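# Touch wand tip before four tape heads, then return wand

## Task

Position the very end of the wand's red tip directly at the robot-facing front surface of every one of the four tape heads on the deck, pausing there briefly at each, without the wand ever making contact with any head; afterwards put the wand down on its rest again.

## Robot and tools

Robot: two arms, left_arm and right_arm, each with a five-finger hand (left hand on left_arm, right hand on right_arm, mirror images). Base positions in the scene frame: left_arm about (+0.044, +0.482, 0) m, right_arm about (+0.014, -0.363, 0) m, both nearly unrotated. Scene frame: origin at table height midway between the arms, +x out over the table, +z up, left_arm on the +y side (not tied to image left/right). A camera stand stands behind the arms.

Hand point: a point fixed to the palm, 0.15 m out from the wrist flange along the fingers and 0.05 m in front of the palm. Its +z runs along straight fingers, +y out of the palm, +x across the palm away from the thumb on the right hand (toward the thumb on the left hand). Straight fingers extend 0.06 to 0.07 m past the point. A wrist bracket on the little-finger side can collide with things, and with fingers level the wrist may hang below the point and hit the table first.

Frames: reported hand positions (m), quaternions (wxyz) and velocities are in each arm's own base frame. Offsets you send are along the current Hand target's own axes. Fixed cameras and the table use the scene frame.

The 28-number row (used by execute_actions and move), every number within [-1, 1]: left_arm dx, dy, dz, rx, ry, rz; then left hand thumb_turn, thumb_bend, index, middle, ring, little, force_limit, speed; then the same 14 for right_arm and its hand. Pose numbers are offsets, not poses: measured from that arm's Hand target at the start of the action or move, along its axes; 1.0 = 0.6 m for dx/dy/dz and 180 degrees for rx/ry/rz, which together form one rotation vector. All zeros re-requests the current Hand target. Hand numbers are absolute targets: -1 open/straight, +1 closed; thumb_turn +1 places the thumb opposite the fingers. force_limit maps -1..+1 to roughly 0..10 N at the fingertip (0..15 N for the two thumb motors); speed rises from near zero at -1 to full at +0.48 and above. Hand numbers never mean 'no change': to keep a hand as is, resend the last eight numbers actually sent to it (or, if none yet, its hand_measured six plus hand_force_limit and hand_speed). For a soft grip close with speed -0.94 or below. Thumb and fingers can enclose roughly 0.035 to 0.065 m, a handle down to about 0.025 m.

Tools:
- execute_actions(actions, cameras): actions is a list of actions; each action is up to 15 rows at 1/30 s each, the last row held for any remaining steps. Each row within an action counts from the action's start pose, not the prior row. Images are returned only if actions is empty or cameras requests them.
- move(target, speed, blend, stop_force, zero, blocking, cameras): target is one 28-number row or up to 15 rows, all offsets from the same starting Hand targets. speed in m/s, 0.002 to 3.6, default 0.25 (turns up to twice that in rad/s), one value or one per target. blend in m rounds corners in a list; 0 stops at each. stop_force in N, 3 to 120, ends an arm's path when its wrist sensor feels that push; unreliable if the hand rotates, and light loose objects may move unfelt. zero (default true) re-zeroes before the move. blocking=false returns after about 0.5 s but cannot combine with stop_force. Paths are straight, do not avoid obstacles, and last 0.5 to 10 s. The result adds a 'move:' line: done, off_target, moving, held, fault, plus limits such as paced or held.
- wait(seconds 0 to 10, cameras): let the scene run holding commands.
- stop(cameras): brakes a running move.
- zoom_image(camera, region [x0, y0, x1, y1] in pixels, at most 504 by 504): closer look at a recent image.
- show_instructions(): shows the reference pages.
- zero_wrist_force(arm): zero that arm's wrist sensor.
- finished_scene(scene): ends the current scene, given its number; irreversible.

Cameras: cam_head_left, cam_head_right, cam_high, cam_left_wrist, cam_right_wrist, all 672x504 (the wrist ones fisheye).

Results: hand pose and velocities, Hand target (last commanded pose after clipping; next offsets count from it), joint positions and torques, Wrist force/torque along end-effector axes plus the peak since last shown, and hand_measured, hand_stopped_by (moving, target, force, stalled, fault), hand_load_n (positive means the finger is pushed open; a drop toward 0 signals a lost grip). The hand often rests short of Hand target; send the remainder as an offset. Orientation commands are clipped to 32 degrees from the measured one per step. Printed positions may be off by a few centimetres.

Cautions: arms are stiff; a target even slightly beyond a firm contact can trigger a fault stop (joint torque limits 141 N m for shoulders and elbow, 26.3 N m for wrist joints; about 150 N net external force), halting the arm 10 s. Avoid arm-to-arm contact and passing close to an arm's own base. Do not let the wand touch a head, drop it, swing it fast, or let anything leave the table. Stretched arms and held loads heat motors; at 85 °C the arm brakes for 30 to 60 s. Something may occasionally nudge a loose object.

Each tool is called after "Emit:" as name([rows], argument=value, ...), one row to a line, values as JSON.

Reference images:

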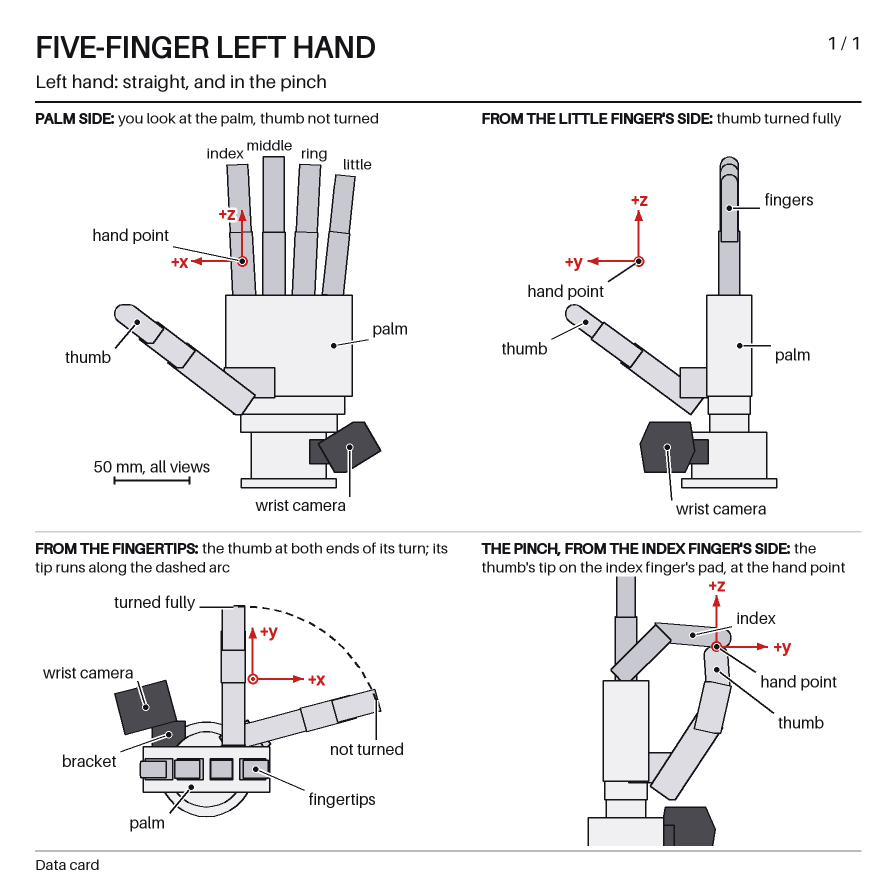

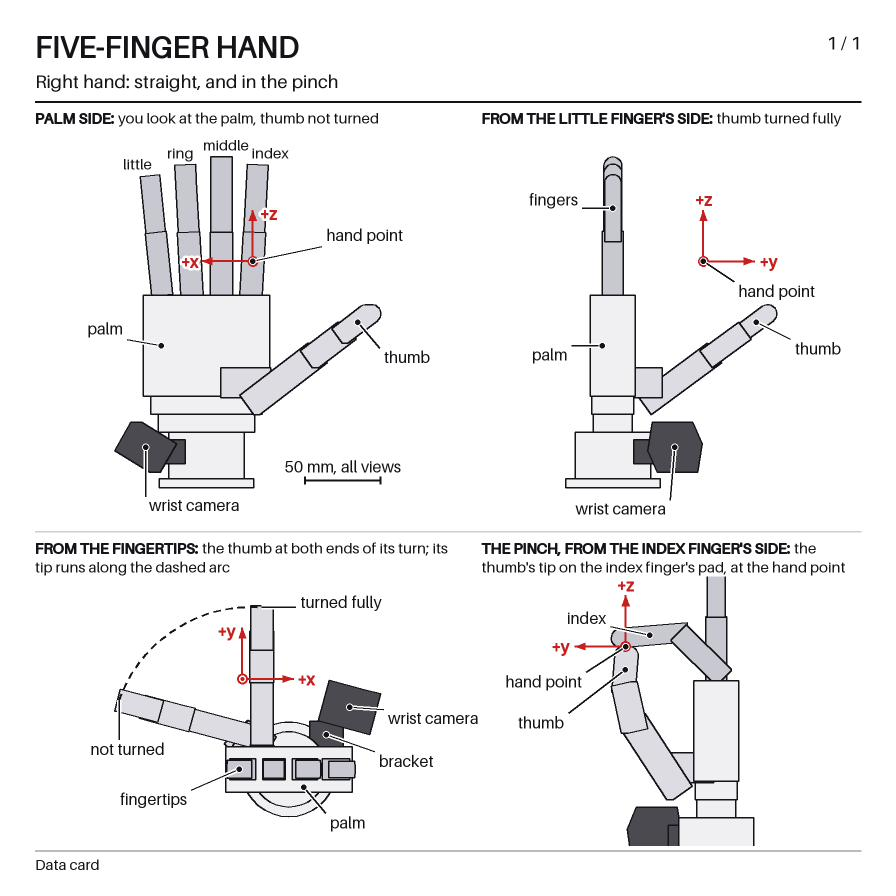

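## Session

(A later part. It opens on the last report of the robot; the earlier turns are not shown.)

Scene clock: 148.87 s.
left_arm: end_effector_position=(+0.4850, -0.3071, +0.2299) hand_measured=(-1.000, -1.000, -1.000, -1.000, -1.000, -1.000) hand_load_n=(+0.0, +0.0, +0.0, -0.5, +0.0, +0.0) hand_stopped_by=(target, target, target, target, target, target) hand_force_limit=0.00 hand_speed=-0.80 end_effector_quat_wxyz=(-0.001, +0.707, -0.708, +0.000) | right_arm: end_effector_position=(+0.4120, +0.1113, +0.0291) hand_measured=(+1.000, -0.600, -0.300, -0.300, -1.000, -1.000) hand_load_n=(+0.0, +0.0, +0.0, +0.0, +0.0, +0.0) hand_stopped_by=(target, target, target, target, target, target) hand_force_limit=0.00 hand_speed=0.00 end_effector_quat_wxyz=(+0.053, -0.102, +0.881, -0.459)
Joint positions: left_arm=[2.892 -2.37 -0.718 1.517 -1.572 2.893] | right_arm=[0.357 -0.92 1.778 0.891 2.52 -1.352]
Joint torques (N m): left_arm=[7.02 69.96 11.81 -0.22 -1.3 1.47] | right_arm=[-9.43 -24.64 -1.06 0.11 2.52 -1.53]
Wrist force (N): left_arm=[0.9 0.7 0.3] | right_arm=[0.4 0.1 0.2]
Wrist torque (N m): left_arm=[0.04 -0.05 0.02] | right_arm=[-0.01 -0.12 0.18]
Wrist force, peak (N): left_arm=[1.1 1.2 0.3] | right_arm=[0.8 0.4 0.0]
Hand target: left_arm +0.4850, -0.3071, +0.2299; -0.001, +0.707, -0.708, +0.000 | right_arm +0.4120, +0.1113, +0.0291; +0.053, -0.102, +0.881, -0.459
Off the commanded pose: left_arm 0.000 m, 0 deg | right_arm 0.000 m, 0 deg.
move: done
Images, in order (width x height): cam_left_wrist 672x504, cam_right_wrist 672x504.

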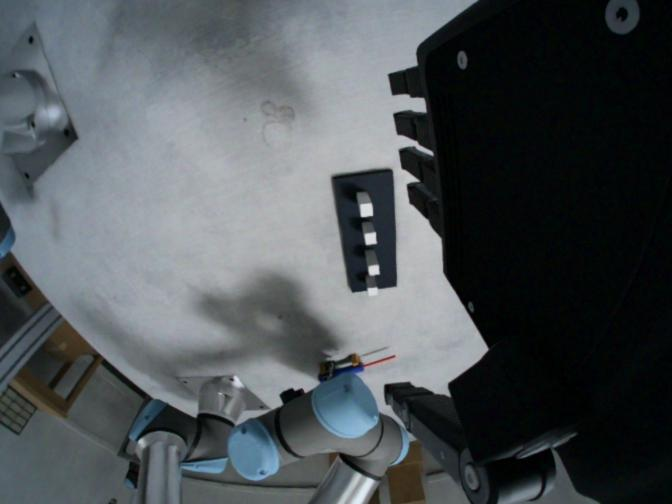

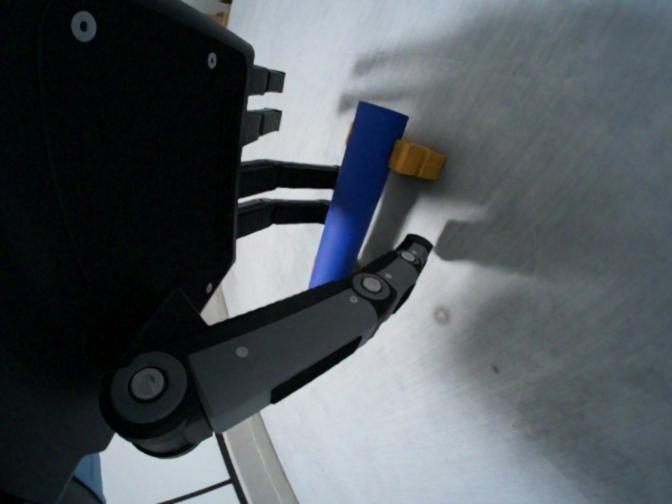

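Emit:
move(target=[0,0,0,0,0,0,-1,-1,-1,-1,-1,-1,0,-0.8,0,0,0,0,0,0,1,0.3,0.4,0.4,-1,-1,-0.5,-0.88], cameras=["cam_right_wrist","cam_left_wrist"])

Emit:
zoom_image(camera="cam_right_wrist", region=[230, 100, 480, 290])

Scene clock: 154.40 s.
left_arm: end_effector_position=(+0.4850, -0.3071, +0.2299) hand_measured=(-1.000, -1.000, -1.000, -1.000, -1.000, -1.000) hand_load_n=(+0.0, +0.0, +0.0, +0.0, +0.0, +0.0) hand_stopped_by=(target, target, target, target, target, target) hand_force_limit=0.00 hand_speed=-0.80 end_effector_quat_wxyz=(-0.001, +0.707, -0.708, +0.000) | right_arm: end_effector_position=(+0.4120, +0.1113, +0.0291) hand_measured=(+1.000, -0.178, -0.058, -0.046, -1.000, -1.000) hand_load_n=(+0.0, +4.0, +6.0, +4.5, +0.0, +0.0) hand_stopped_by=(target, force, force, force, target, target) hand_force_limit=-0.50 hand_speed=-0.88 end_effector_quat_wxyz=(+0.053, -0.102, +0.881, -0.459)
Joint positions: left_arm=[2.892 -2.37 -0.718 1.517 -1.572 2.893] | right_arm=[0.357 -0.92 1.778 0.891 2.52 -1.352]
Joint torques (N m): left_arm=[6.94 69.64 13.18 -0.28 -0.35 1.4] | right_arm=[12.55 -30.71 -5.13 0.36 0.1 -1.41]
Wrist force (N): left_arm=[0.8 0.5 0.4] | right_arm=[0.1 -0.4 3.4]
Wrist torque (N m): left_arm=[0.00 -0.02 0.01] | right_arm=[0.03 -0.04 0.20]
Wrist force, peak (N): left_arm=[1.4 0.7 0.3] | right_arm=[0.1 -2.9 7.0]
Hand target: left_arm +0.4850, -0.3071, +0.2299; -0.001, +0.707, -0.708, +0.000 | right_arm +0.4120, +0.1113, +0.0291; +0.053, -0.102, +0.881, -0.459
Off the commanded pose: left_arm 0.000 m, 0 deg | right_arm 0.000 m, 0 deg.
move: done
Images, in order (width x height): cam_left_wrist 672x504, cam_right_wrist 672x504.

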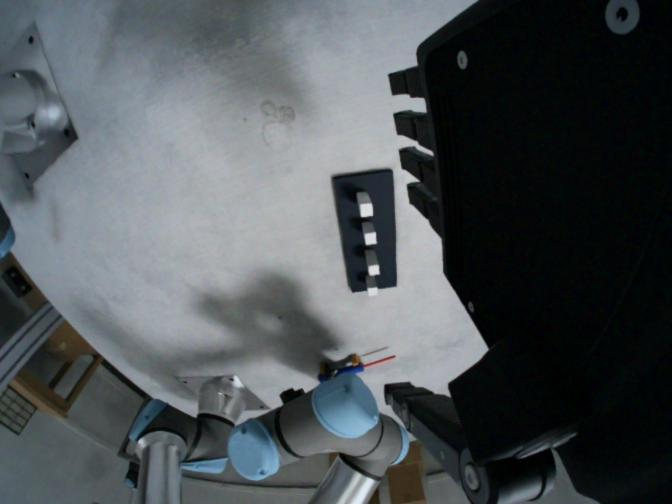

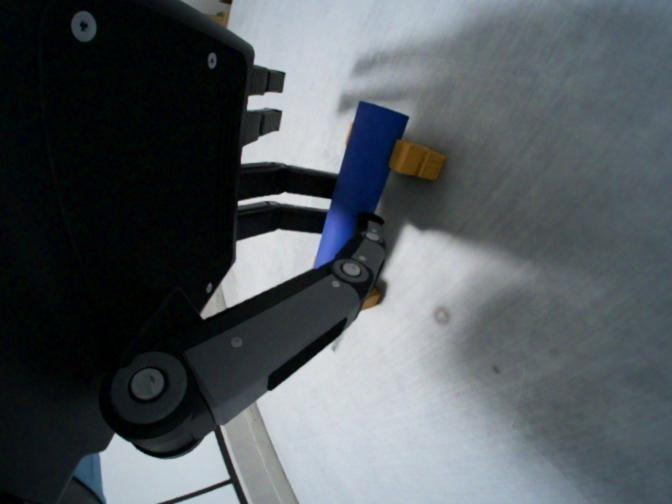

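Scaled by 2.016 from the camera's 672x504 image, which has a finer 960x720 frame.

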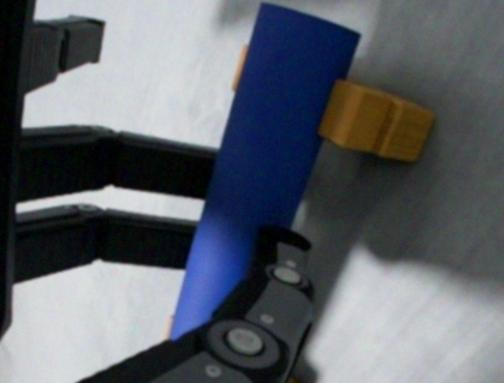

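Emit:
move(target=[0,0,0,0,0,0,-1,-1,-1,-1,-1,-1,0,-0.8,0,-0.0683,-0.0478,0,0,0,1,0.3,0.4,0.4,-1,-1,-0.5,-0.88], speed=0.08, cameras=["cam_right_wrist","cam_left_wrist","cam_high"])

Emit:
zoom_image(camera="cam_right_wrist", region=[230, 100, 480, 340])

Emit:
zoom_image(camera="cam_left_wrist", region=[300, 330, 400, 405])

Scene clock: 157.30 s.
left_arm: end_effector_position=(+0.4850, -0.3071, +0.2299) hand_measured=(-1.000, -1.000, -1.000, -1.000, -1.000, -1.000) hand_load_n=(+0.0, +0.0, +0.0, +0.0, +0.0, +0.0) hand_stopped_by=(target, target, target, target, target, target) hand_force_limit=0.00 hand_speed=-0.80 end_effector_quat_wxyz=(-0.001, +0.707, -0.708, +0.000) | right_arm: end_effector_position=(+0.4120, +0.1113, +0.0789) hand_measured=(+1.000, -0.178, -0.058, -0.046, -1.000, -1.000) hand_load_n=(-1.5, +4.5, +2.5, +4.0, +0.0, +0.0) hand_stopped_by=(target, force, force, force, target, target) hand_force_limit=-0.50 hand_speed=-0.88 end_effector_quat_wxyz=(+0.053, -0.102, +0.881, -0.459)
Joint positions: left_arm=[2.892 -2.37 -0.718 1.517 -1.572 2.893] | right_arm=[0.357 -1.006 1.758 0.998 2.52 -1.352]
Joint torques (N m): left_arm=[7.08 69.57 11.79 -0.24 -0.02 1.34] | right_arm=[8.88 -52.21 -20.27 5.81 0.31 1.73]
Wrist force (N): left_arm=[1.1 0.7 0.4] | right_arm=[0.3 1.1 1.0]
Wrist torque (N m): left_arm=[0.03 -0.06 0.02] | right_arm=[0.01 -0.10 0.07]
Wrist force, peak (N): left_arm=[1.1 1.0 0.4] | right_arm=[0.5 -0.5 3.6]
Hand target: left_arm +0.4850, -0.3071, +0.2299; -0.001, +0.707, -0.708, +0.000 | right_arm +0.4120, +0.1113, +0.0791; +0.053, -0.102, +0.881, -0.459
Off the commanded pose: left_arm 0.000 m, 0 deg | right_arm 0.000 m, 0 deg.
move: done
Images, in order (width x height): cam_high 672x504, cam_left_wrist 672x504, cam_right_wrist 672x504.

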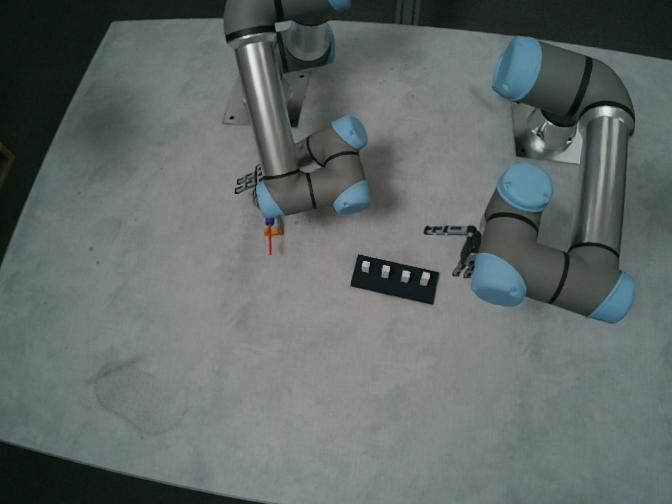

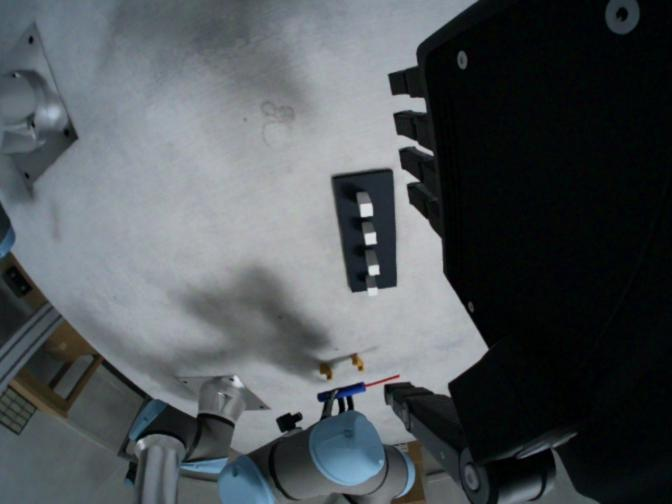

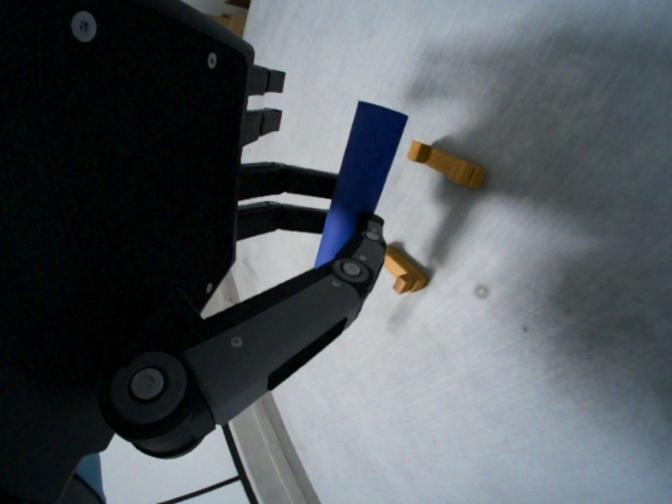

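Scaled by 2.016 from the camera's 672x504 image, which has a finer 960x720 frame.

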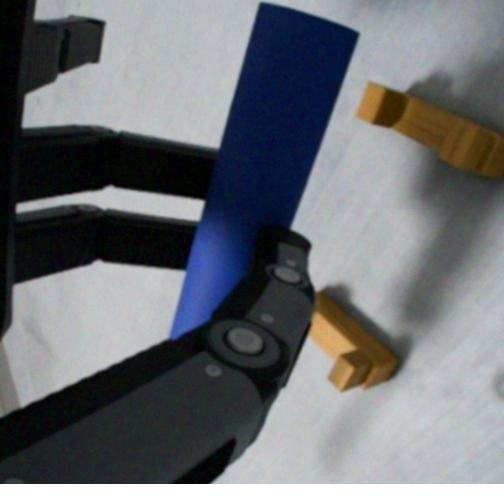

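Scaled by 5.040 from the camera's 672x504 image, which has a finer 960x720 frame.

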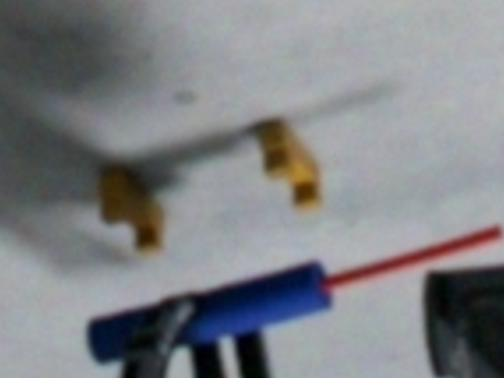

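Emit:
move([
  [-0.0075,0.0797,0.1048,0,0,0,-1,-1,1,1,1,1,0,-0.5,0,-0.0819,-0.0574,0,0,0,1,0.3,0.4,0.4,-0.12,-0.12,-0.5,-0.88],
  [-0.0075,0.0797,0.1048,0,0,0,-1,-1,1,1,1,1,0,-0.5,-0.0373,0.2952,-0.5605,-0.3574,0.0438,0.1056,1,0.3,0.4,0.4,-0.12,-0.12,-0.5,-0.88],
], speed=0.2, blend=[0.03,0], cameras=["all"])

Emit:
zoom_image(camera="cam_left_wrist", region=[150, 80, 486, 416])

Scene clock: 199.53 s.
left_arm: end_effector_position=(+0.4373, -0.3025, +0.1670) hand_measured=(-1.000, -1.000, +1.000, +1.000, +1.000, +1.000) hand_load_n=(+0.0, +0.0, +0.0, +0.0, +0.0, +0.0) hand_stopped_by=(target, target, target, target, target, target) hand_force_limit=0.00 hand_speed=-0.50 end_effector_quat_wxyz=(-0.001, +0.707, -0.708, +0.000) | right_arm: end_effector_position=(+0.3475, +0.4834, +0.1265) hand_measured=(+1.000, -0.178, -0.058, -0.046, -0.120, -0.120) hand_load_n=(-1.5, +4.0, +3.0, +4.5, +0.0, +0.0) hand_stopped_by=(target, force, force, force, target, target) hand_force_limit=-0.50 hand_speed=-0.88 end_effector_quat_wxyz=(+0.005, +0.054, +0.995, +0.086)
Joint positions: left_arm=[2.879 -2.247 -1.092 1.768 -1.572 2.88] | right_arm=[0.625 -1.047 1.457 1.044 1.443 -0.829]
Joint torques (N m): left_arm=[7.35 64.82 11.88 -0.02 2.01 -1.79] | right_arm=[10.93 -27.46 -25.57 -0.44 -1.36 1.64]
Wrist force (N): left_arm=[1.1 0.6 0.4] | right_arm=[0.3 0.6 0.3]
Wrist torque (N m): left_arm=[0.04 -0.06 0.22] | right_arm=[0.26 0.05 0.32]
Wrist force, peak (N): left_arm=[0.8 1.2 1.1] | right_arm=[0.5 1.8 1.4]
Hand target: left_arm +0.4373, -0.3025, +0.1670; -0.001, +0.707, -0.708, +0.000 | right_arm +0.3475, +0.4836, +0.1265; +0.005, +0.054, +0.995, +0.086
Off the commanded pose: left_arm 0.000 m, 0 deg | right_arm 0.000 m, 0 deg.
move: done

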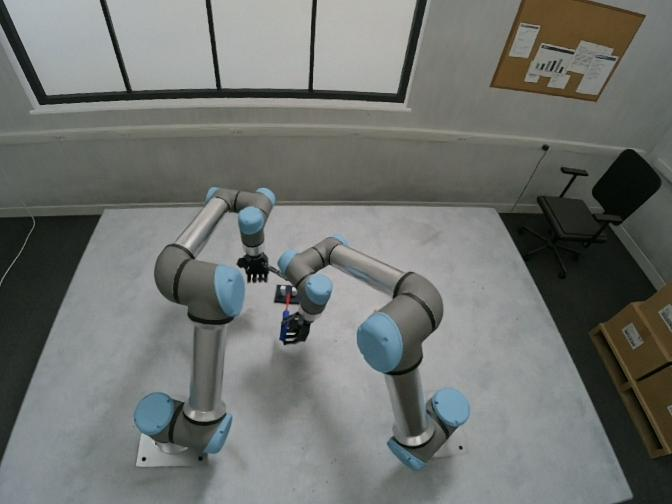

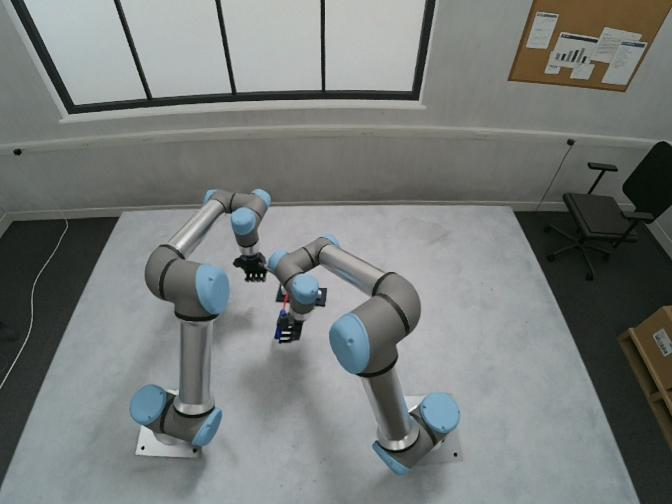

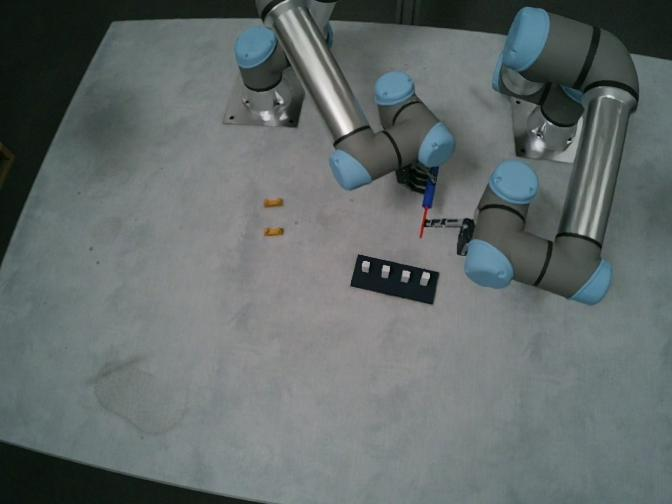

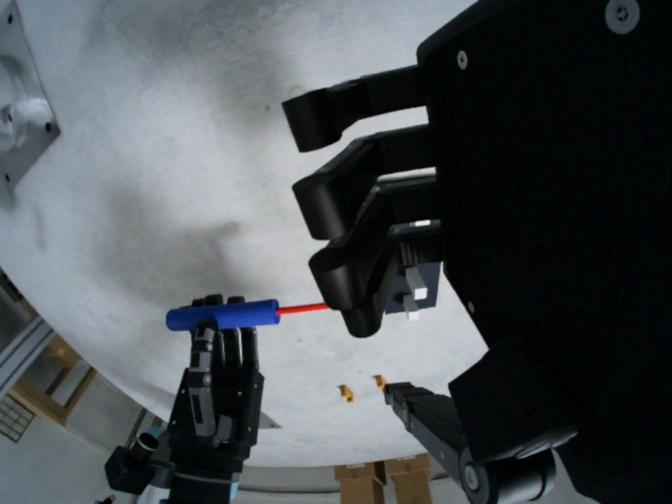

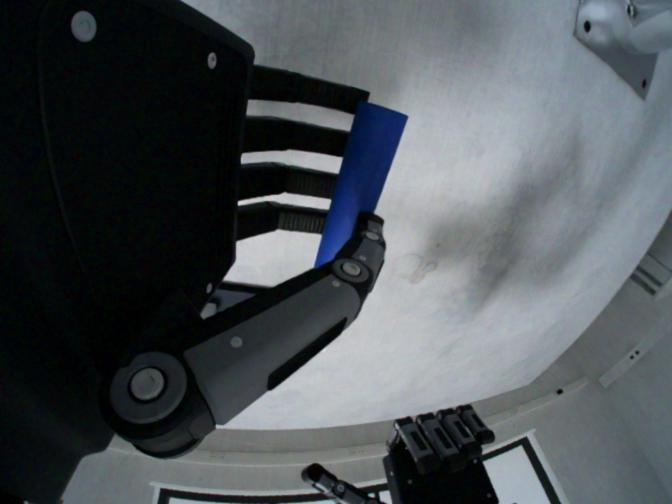

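Scaled by 1.500 from the camera's 672x504 image, which has a finer 960x720 frame.

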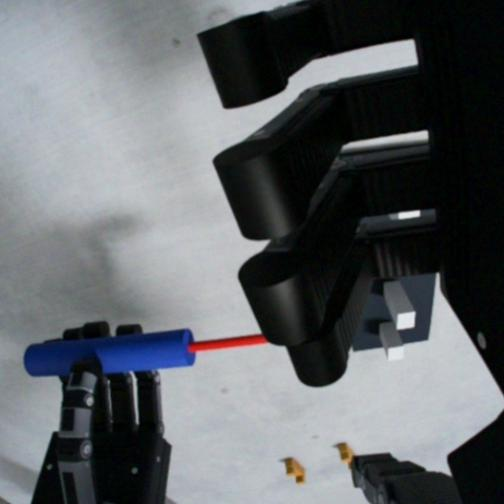

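Emit:
move(target=[-0.0158,-0.1,-0.0333,0,0,0,-1,-1,-1,-1,-1,-1,0,0.2,-0.0713,0.0265,0.1232,0,0,0,1,0.3,0.4,0.4,-0.12,-0.12,-0.5,-0.88], speed=0.12, cameras=["cam_left_wrist","cam_high"])

Emit:
zoom_image(camera="cam_left_wrist", region=[220, 130, 420, 330])

Emit:
zoom_image(camera="cam_high", region=[340, 190, 480, 310])

Scene clock: 207.87 s.
left_arm: end_effector_position=(+0.4972, -0.2931, +0.1870) hand_measured=(-1.000, -1.000, -1.000, -1.000, -1.000, -1.000) hand_load_n=(+0.0, -0.5, +0.0, +0.0, +0.0, +0.0) hand_stopped_by=(target, target, target, target, target, target) hand_force_limit=0.00 hand_speed=0.20 end_effector_quat_wxyz=(-0.001, +0.707, -0.708, +0.000) | right_arm: end_effector_position=(+0.3931, +0.5071, +0.0565) hand_measured=(+1.000, -0.178, -0.058, -0.046, -0.120, -0.120) hand_load_n=(-1.5, +4.0, +3.5, +4.5, +0.0, +0.0) hand_stopped_by=(target, force, force, force, target, target) hand_force_limit=-0.50 hand_speed=-0.88 end_effector_quat_wxyz=(+0.005, +0.054, +0.995, +0.086)
Joint positions: left_arm=[2.919 -2.385 -0.799 1.614 -1.572 2.92] | right_arm=[0.611 -0.869 1.355 0.97 1.441 -0.843]
Joint torques (N m): left_arm=[7.3 40.24 24.22 -4.72 -2.2 1.55] | right_arm=[-9.4 -33.92 -24.47 -0.26 -1.63 -1.27]
Wrist force (N): left_arm=[0.9 0.7 0.4] | right_arm=[0.3 0.9 0.4]
Wrist torque (N m): left_arm=[0.05 -0.03 0.02] | right_arm=[0.26 0.03 0.50]
Wrist force, peak (N): left_arm=[1.2 1.2 0.2] | right_arm=[0.4 1.2 0.8]
Hand target: left_arm +0.4973, -0.2931, +0.1870; -0.001, +0.707, -0.708, +0.000 | right_arm +0.3931, +0.5071, +0.0565; +0.005, +0.054, +0.995, +0.086
Off the commanded pose: left_arm 0.000 m, 0 deg | right_arm 0.000 m, 0 deg.
move: done
Images, in order (width x height): cam_high 672x504, cam_left_wrist 672x504.

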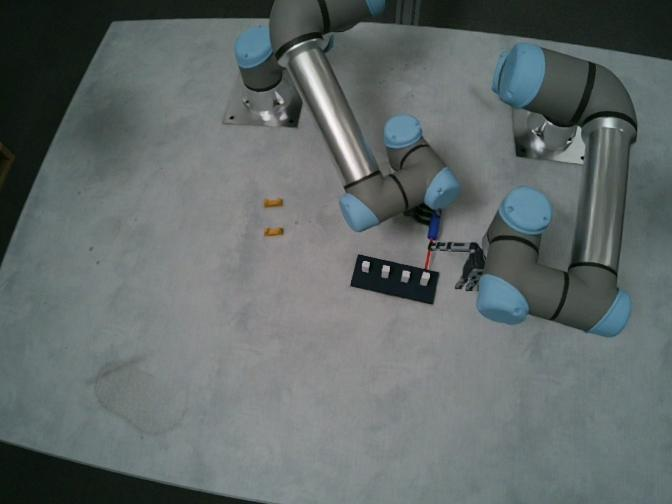

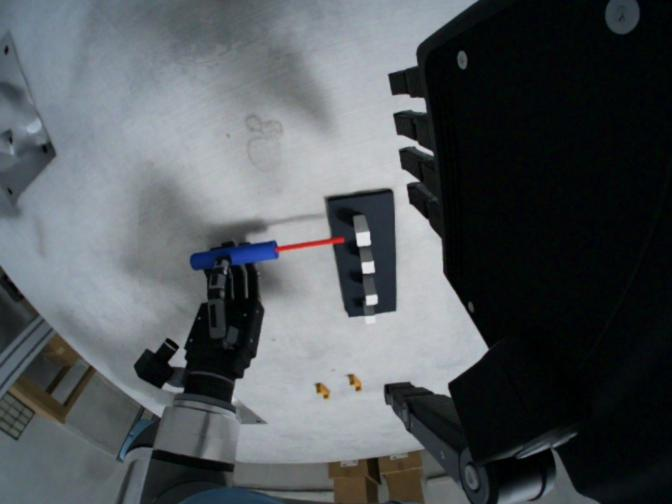

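Scaled by 2.520 from the camera's 672x504 image, which has a finer 960x720 frame.

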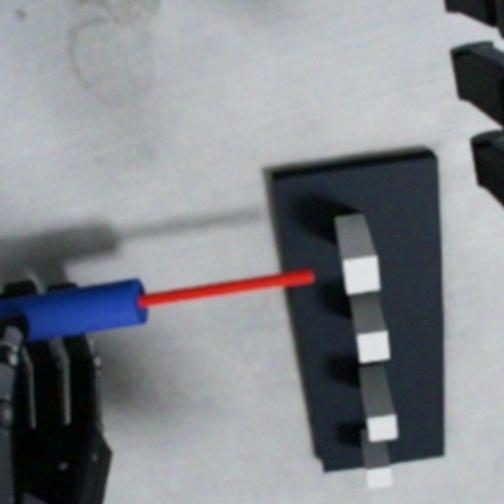

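Scaled by 3.600 from the camera's 672x504 image, which has a finer 960x720 frame.

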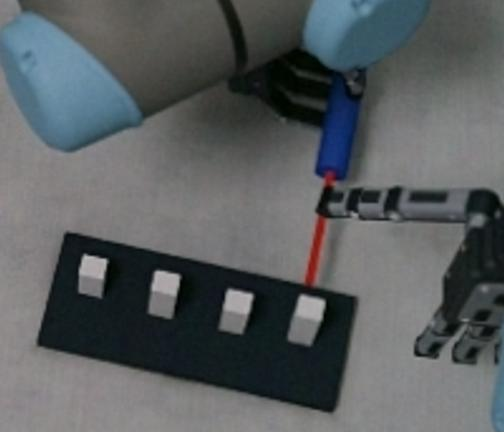

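Emit:
move(target=[0,0,0,0,0,0,-1,-1,-1,-1,-1,-1,0,0.2,-0.0147,0.0167,0.003,0,0,0,1,0.3,0.4,0.4,-0.12,-0.12,-0.5,-0.88], speed=0.05, cameras=["cam_left_wrist","cam_high","cam_head_left"])

Emit:
zoom_image(camera="cam_left_wrist", region=[310, 190, 410, 290])

Emit:
zoom_image(camera="cam_high", region=[390, 230, 450, 300])

Emit:
zoom_image(camera="cam_head_left", region=[260, 270, 340, 350])

Scene clock: 214.37 s.
left_arm: end_effector_position=(+0.4973, -0.2931, +0.1870) hand_measured=(-1.000, -1.000, -1.000, -1.000, -1.000, -1.000) hand_load_n=(+0.0, +0.0, +0.0, +0.0, +0.0, +0.0) hand_stopped_by=(target, target, target, target, target, target) hand_force_limit=0.00 hand_speed=0.20 end_effector_quat_wxyz=(-0.001, +0.707, -0.708, +0.000) | right_arm: end_effector_position=(+0.4029, +0.5162, +0.0564) hand_measured=(+1.000, -0.178, -0.058, -0.046, -0.120, -0.120) hand_load_n=(-1.5, +4.0, +3.0, +4.5, +0.0, +0.0) hand_stopped_by=(target, force, force, force, target, target) hand_force_limit=-0.50 hand_speed=-0.88 end_effector_quat_wxyz=(+0.005, +0.054, +0.995, +0.086)
Joint positions: left_arm=[2.919 -2.386 -0.798 1.614 -1.572 2.921] | right_arm=[0.614 -0.84 1.302 0.993 1.441 -0.84]
Joint torques (N m): left_arm=[5.9 39.4 25.43 -4.62 -2.21 1.39] | right_arm=[11.16 -34.04 -25.69 5.18 1.21 1.8]
Wrist force (N): left_arm=[1.2 0.7 0.2] | right_arm=[0.3 0.7 0.3]
Wrist torque (N m): left_arm=[0.05 -0.08 0.02] | right_arm=[0.25 0.03 0.31]
Wrist force, peak (N): left_arm=[1.3 1.1 0.6] | right_arm=[0.3 1.1 0.4]
Hand target: left_arm +0.4973, -0.2931, +0.1870; -0.001, +0.707, -0.708, +0.000 | right_arm +0.4030, +0.5163, +0.0564; +0.005, +0.054, +0.995, +0.086
Off the commanded pose: left_arm 0.000 m, 0 deg | right_arm 0.000 m, 0 deg.
move: done
Images, in order (width x height): cam_head_left 672x504, cam_high 672x504, cam_left_wrist 672x504.

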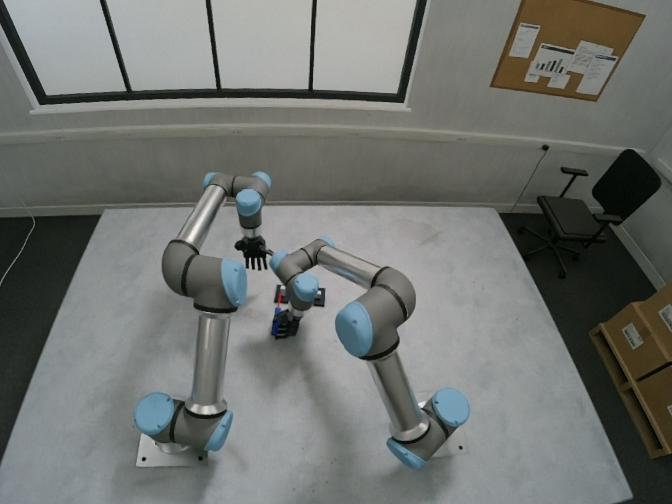

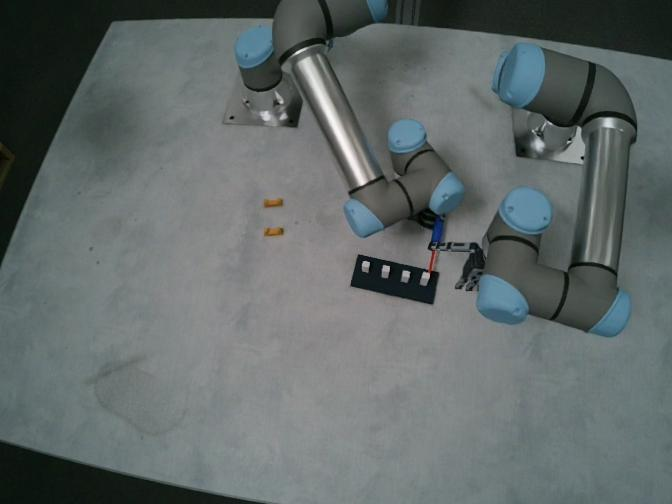

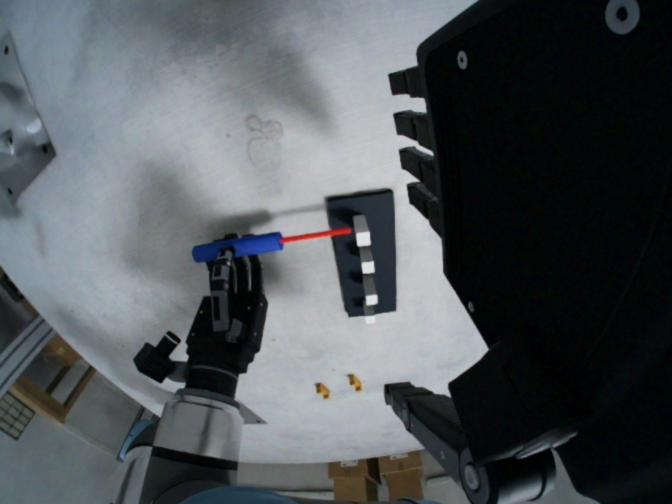

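Scaled by 5.040 from the camera's 672x504 image, which has a finer 960x720 frame.

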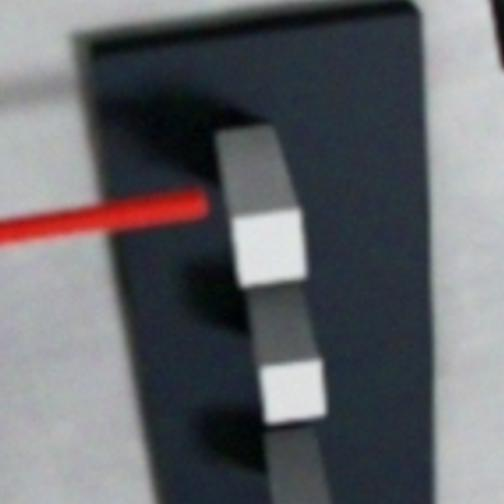

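Scaled by 7.200 from the camera's 672x504 image, which has a finer 960x720 frame.

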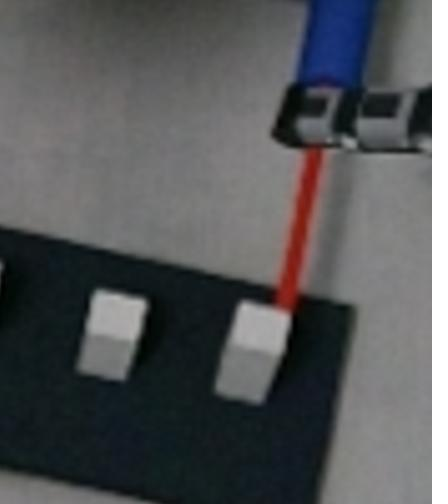

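Scaled by 6.300 from the camera's 672x504 image, which has a finer 960x720 frame.

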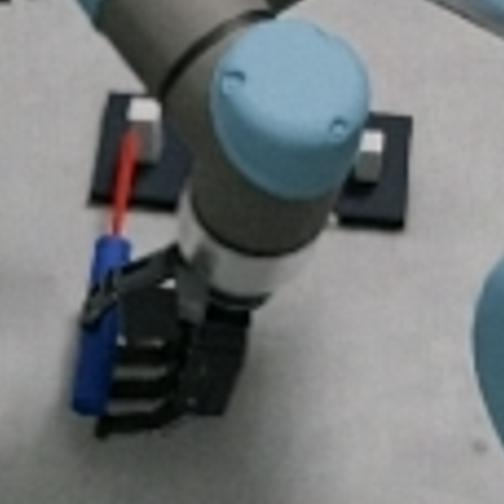

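Emit:
zoom_image(camera="cam_head_left", region=[268, 278, 298, 308])

Emit:
zoom_image(camera="cam_left_wrist", region=[335, 200, 385, 250])

Emit:
zoom_image(camera="cam_high", region=[415, 260, 440, 295])

Scaled by 16.800 from the camera's 672x504 image, which has a finer 960x720 frame.

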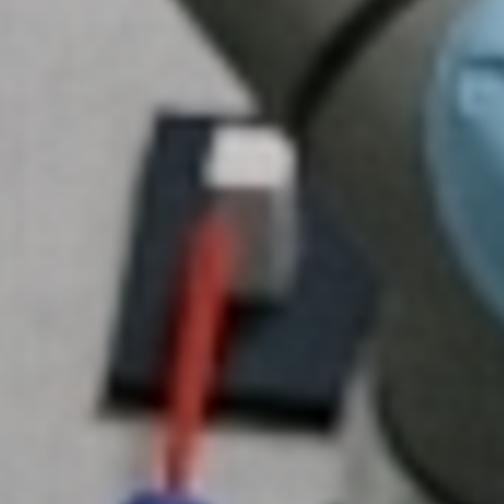

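Scaled by 10.080 from the camera's 672x504 image, which has a finer 960x720 frame.

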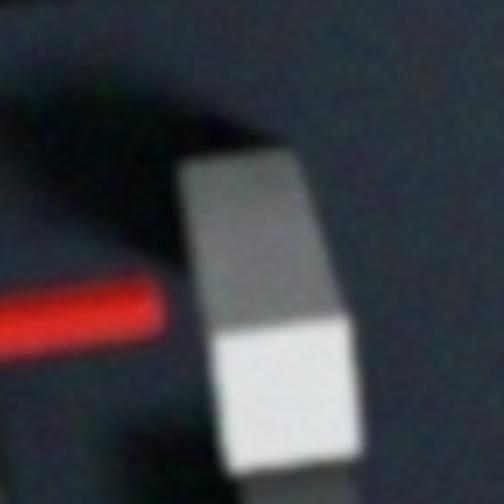

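Scaled by 14.400 from the camera's 672x504 image, which has a finer 960x720 frame.

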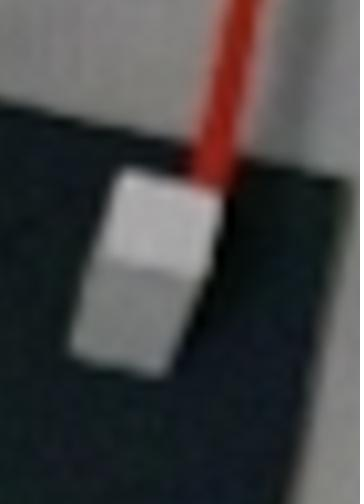

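Emit:
move(target=[0,0,0,0,0,0,-1,-1,-1,-1,-1,-1,0,0.2,-0.0025,-0.0073,-0.0013,0,0,0,1,0.3,0.4,0.4,-0.12,-0.12,-0.5,-0.88], speed=0.03, cameras=["cam_left_wrist","cam_high","cam_head_left","cam_head_right"])

Emit:
zoom_image(camera="cam_left_wrist", region=[335, 200, 385, 250])

Emit:
zoom_image(camera="cam_high", region=[415, 260, 440, 295])

Emit:
zoom_image(camera="cam_head_left", region=[268, 278, 298, 308])

Emit:
zoom_image(camera="cam_head_right", region=[268, 278, 298, 308])

Scene clock: 228.27 s.
left_arm: end_effector_position=(+0.4973, -0.2931, +0.1870) hand_measured=(-1.000, -1.000, -1.000, -1.000, -1.000, -1.000) hand_load_n=(+0.0, +0.0, +0.0, +0.0, +0.0, +0.0) hand_stopped_by=(target, target, target, target, target, target) hand_force_limit=0.00 hand_speed=0.20 end_effector_quat_wxyz=(-0.001, +0.707, -0.708, +0.000) | right_arm: end_effector_position=(+0.4040, +0.5118, +0.0564) hand_measured=(+1.000, -0.178, -0.058, -0.046, -0.120, -0.120) hand_load_n=(-1.5, +4.0, +3.0, +4.5, +0.5, +0.0) hand_stopped_by=(target, force, force, force, target, target) hand_force_limit=-0.50 hand_speed=-0.88 end_effector_quat_wxyz=(+0.005, +0.054, +0.995, +0.086)
Joint positions: left_arm=[2.919 -2.386 -0.798 1.614 -1.572 2.921] | right_arm=[0.606 -0.845 1.312 0.989 1.44 -0.847]
Joint torques (N m): left_arm=[2.38 39.19 24.95 -4.57 -2.25 1.44] | right_arm=[-9.13 -61.09 -8.6 -0.31 -1.65 -1.41]
Wrist force (N): left_arm=[1.0 1.0 0.6] | right_arm=[0.2 0.8 0.5]
Wrist torque (N m): left_arm=[0.07 -0.04 0.01] | right_arm=[0.24 0.04 0.45]
Wrist force, peak (N): left_arm=[1.3 0.8 0.6] | right_arm=[0.3 0.8 0.5]
Hand target: left_arm +0.4973, -0.2931, +0.1870; -0.001, +0.707, -0.708, +0.000 | right_arm +0.4040, +0.5117, +0.0564; +0.005, +0.054, +0.995, +0.086
Off the commanded pose: left_arm 0.000 m, 0 deg | right_arm 0.000 m, 0 deg.
move: done
Images, in order (width x height): cam_head_left 672x504, cam_head_right 672x504, cam_high 672x504, cam_left_wrist 672x504.

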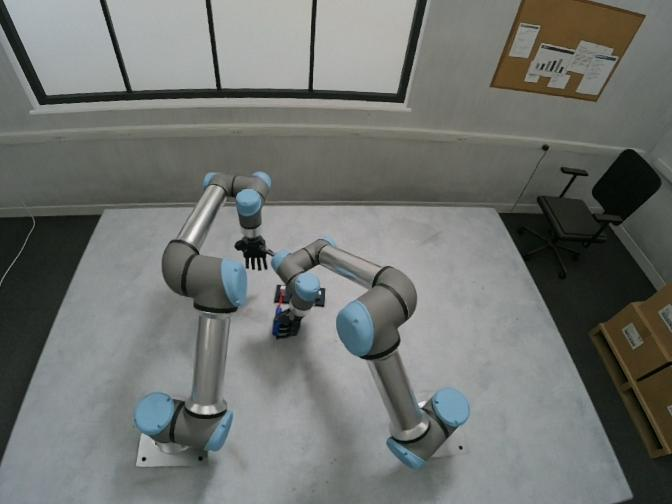

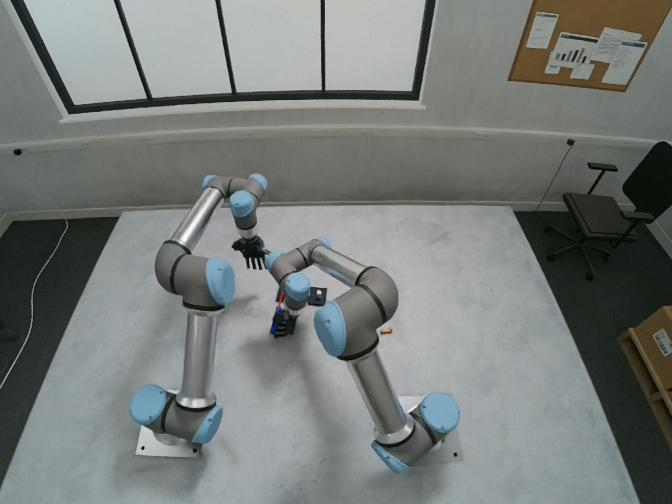

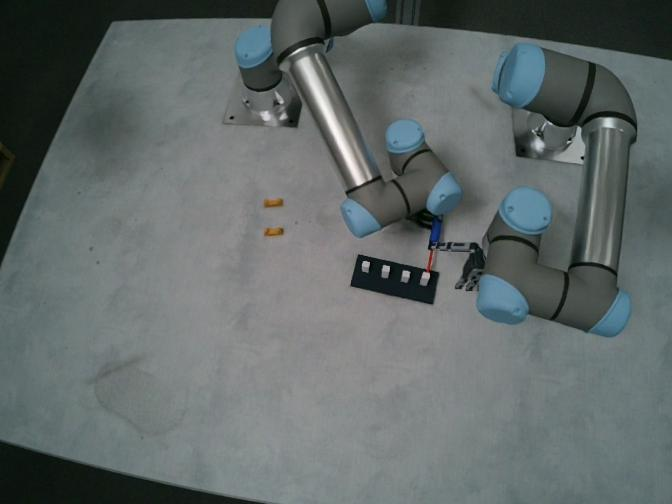

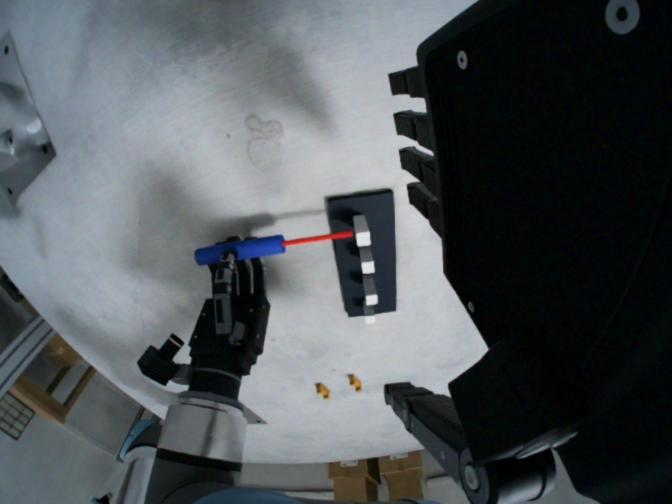

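Scaled by 10.080 from the camera's 672x504 image, which has a finer 960x720 frame.

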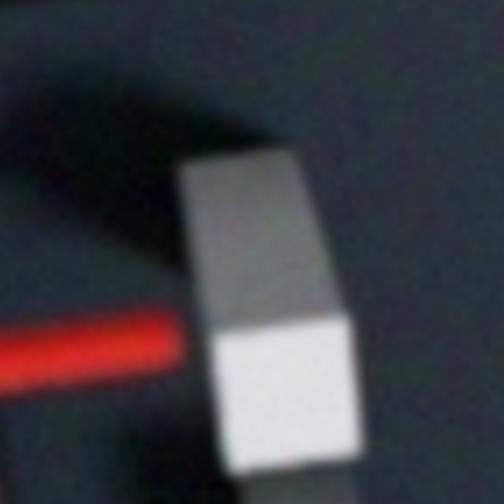

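Scaled by 14.400 from the camera's 672x504 image, which has a finer 960x720 frame.

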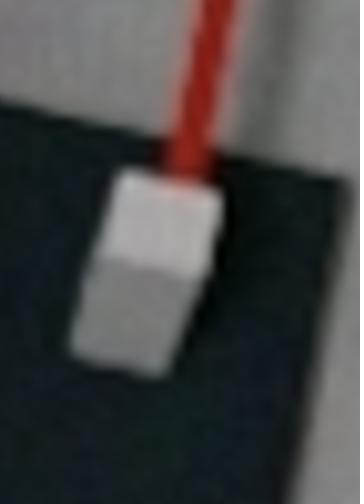

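Scaled by 16.800 from the camera's 672x504 image, which has a finer 960x720 frame.

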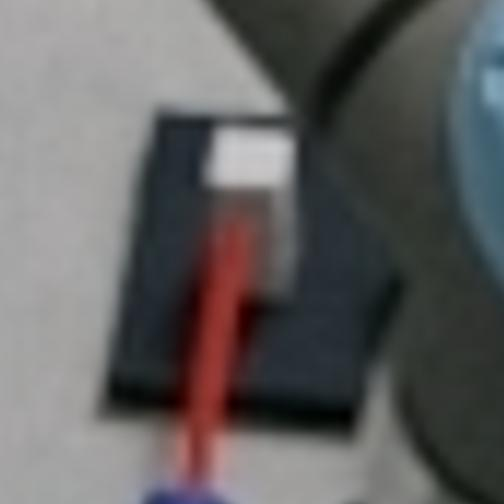

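Scaled by 16.800 from the camera's 672x504 image, which has a finer 960x720 frame.

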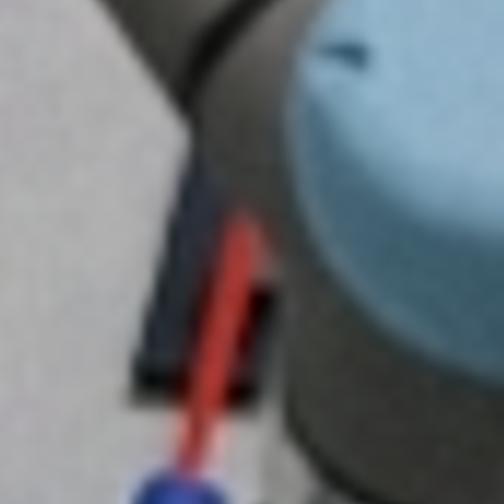

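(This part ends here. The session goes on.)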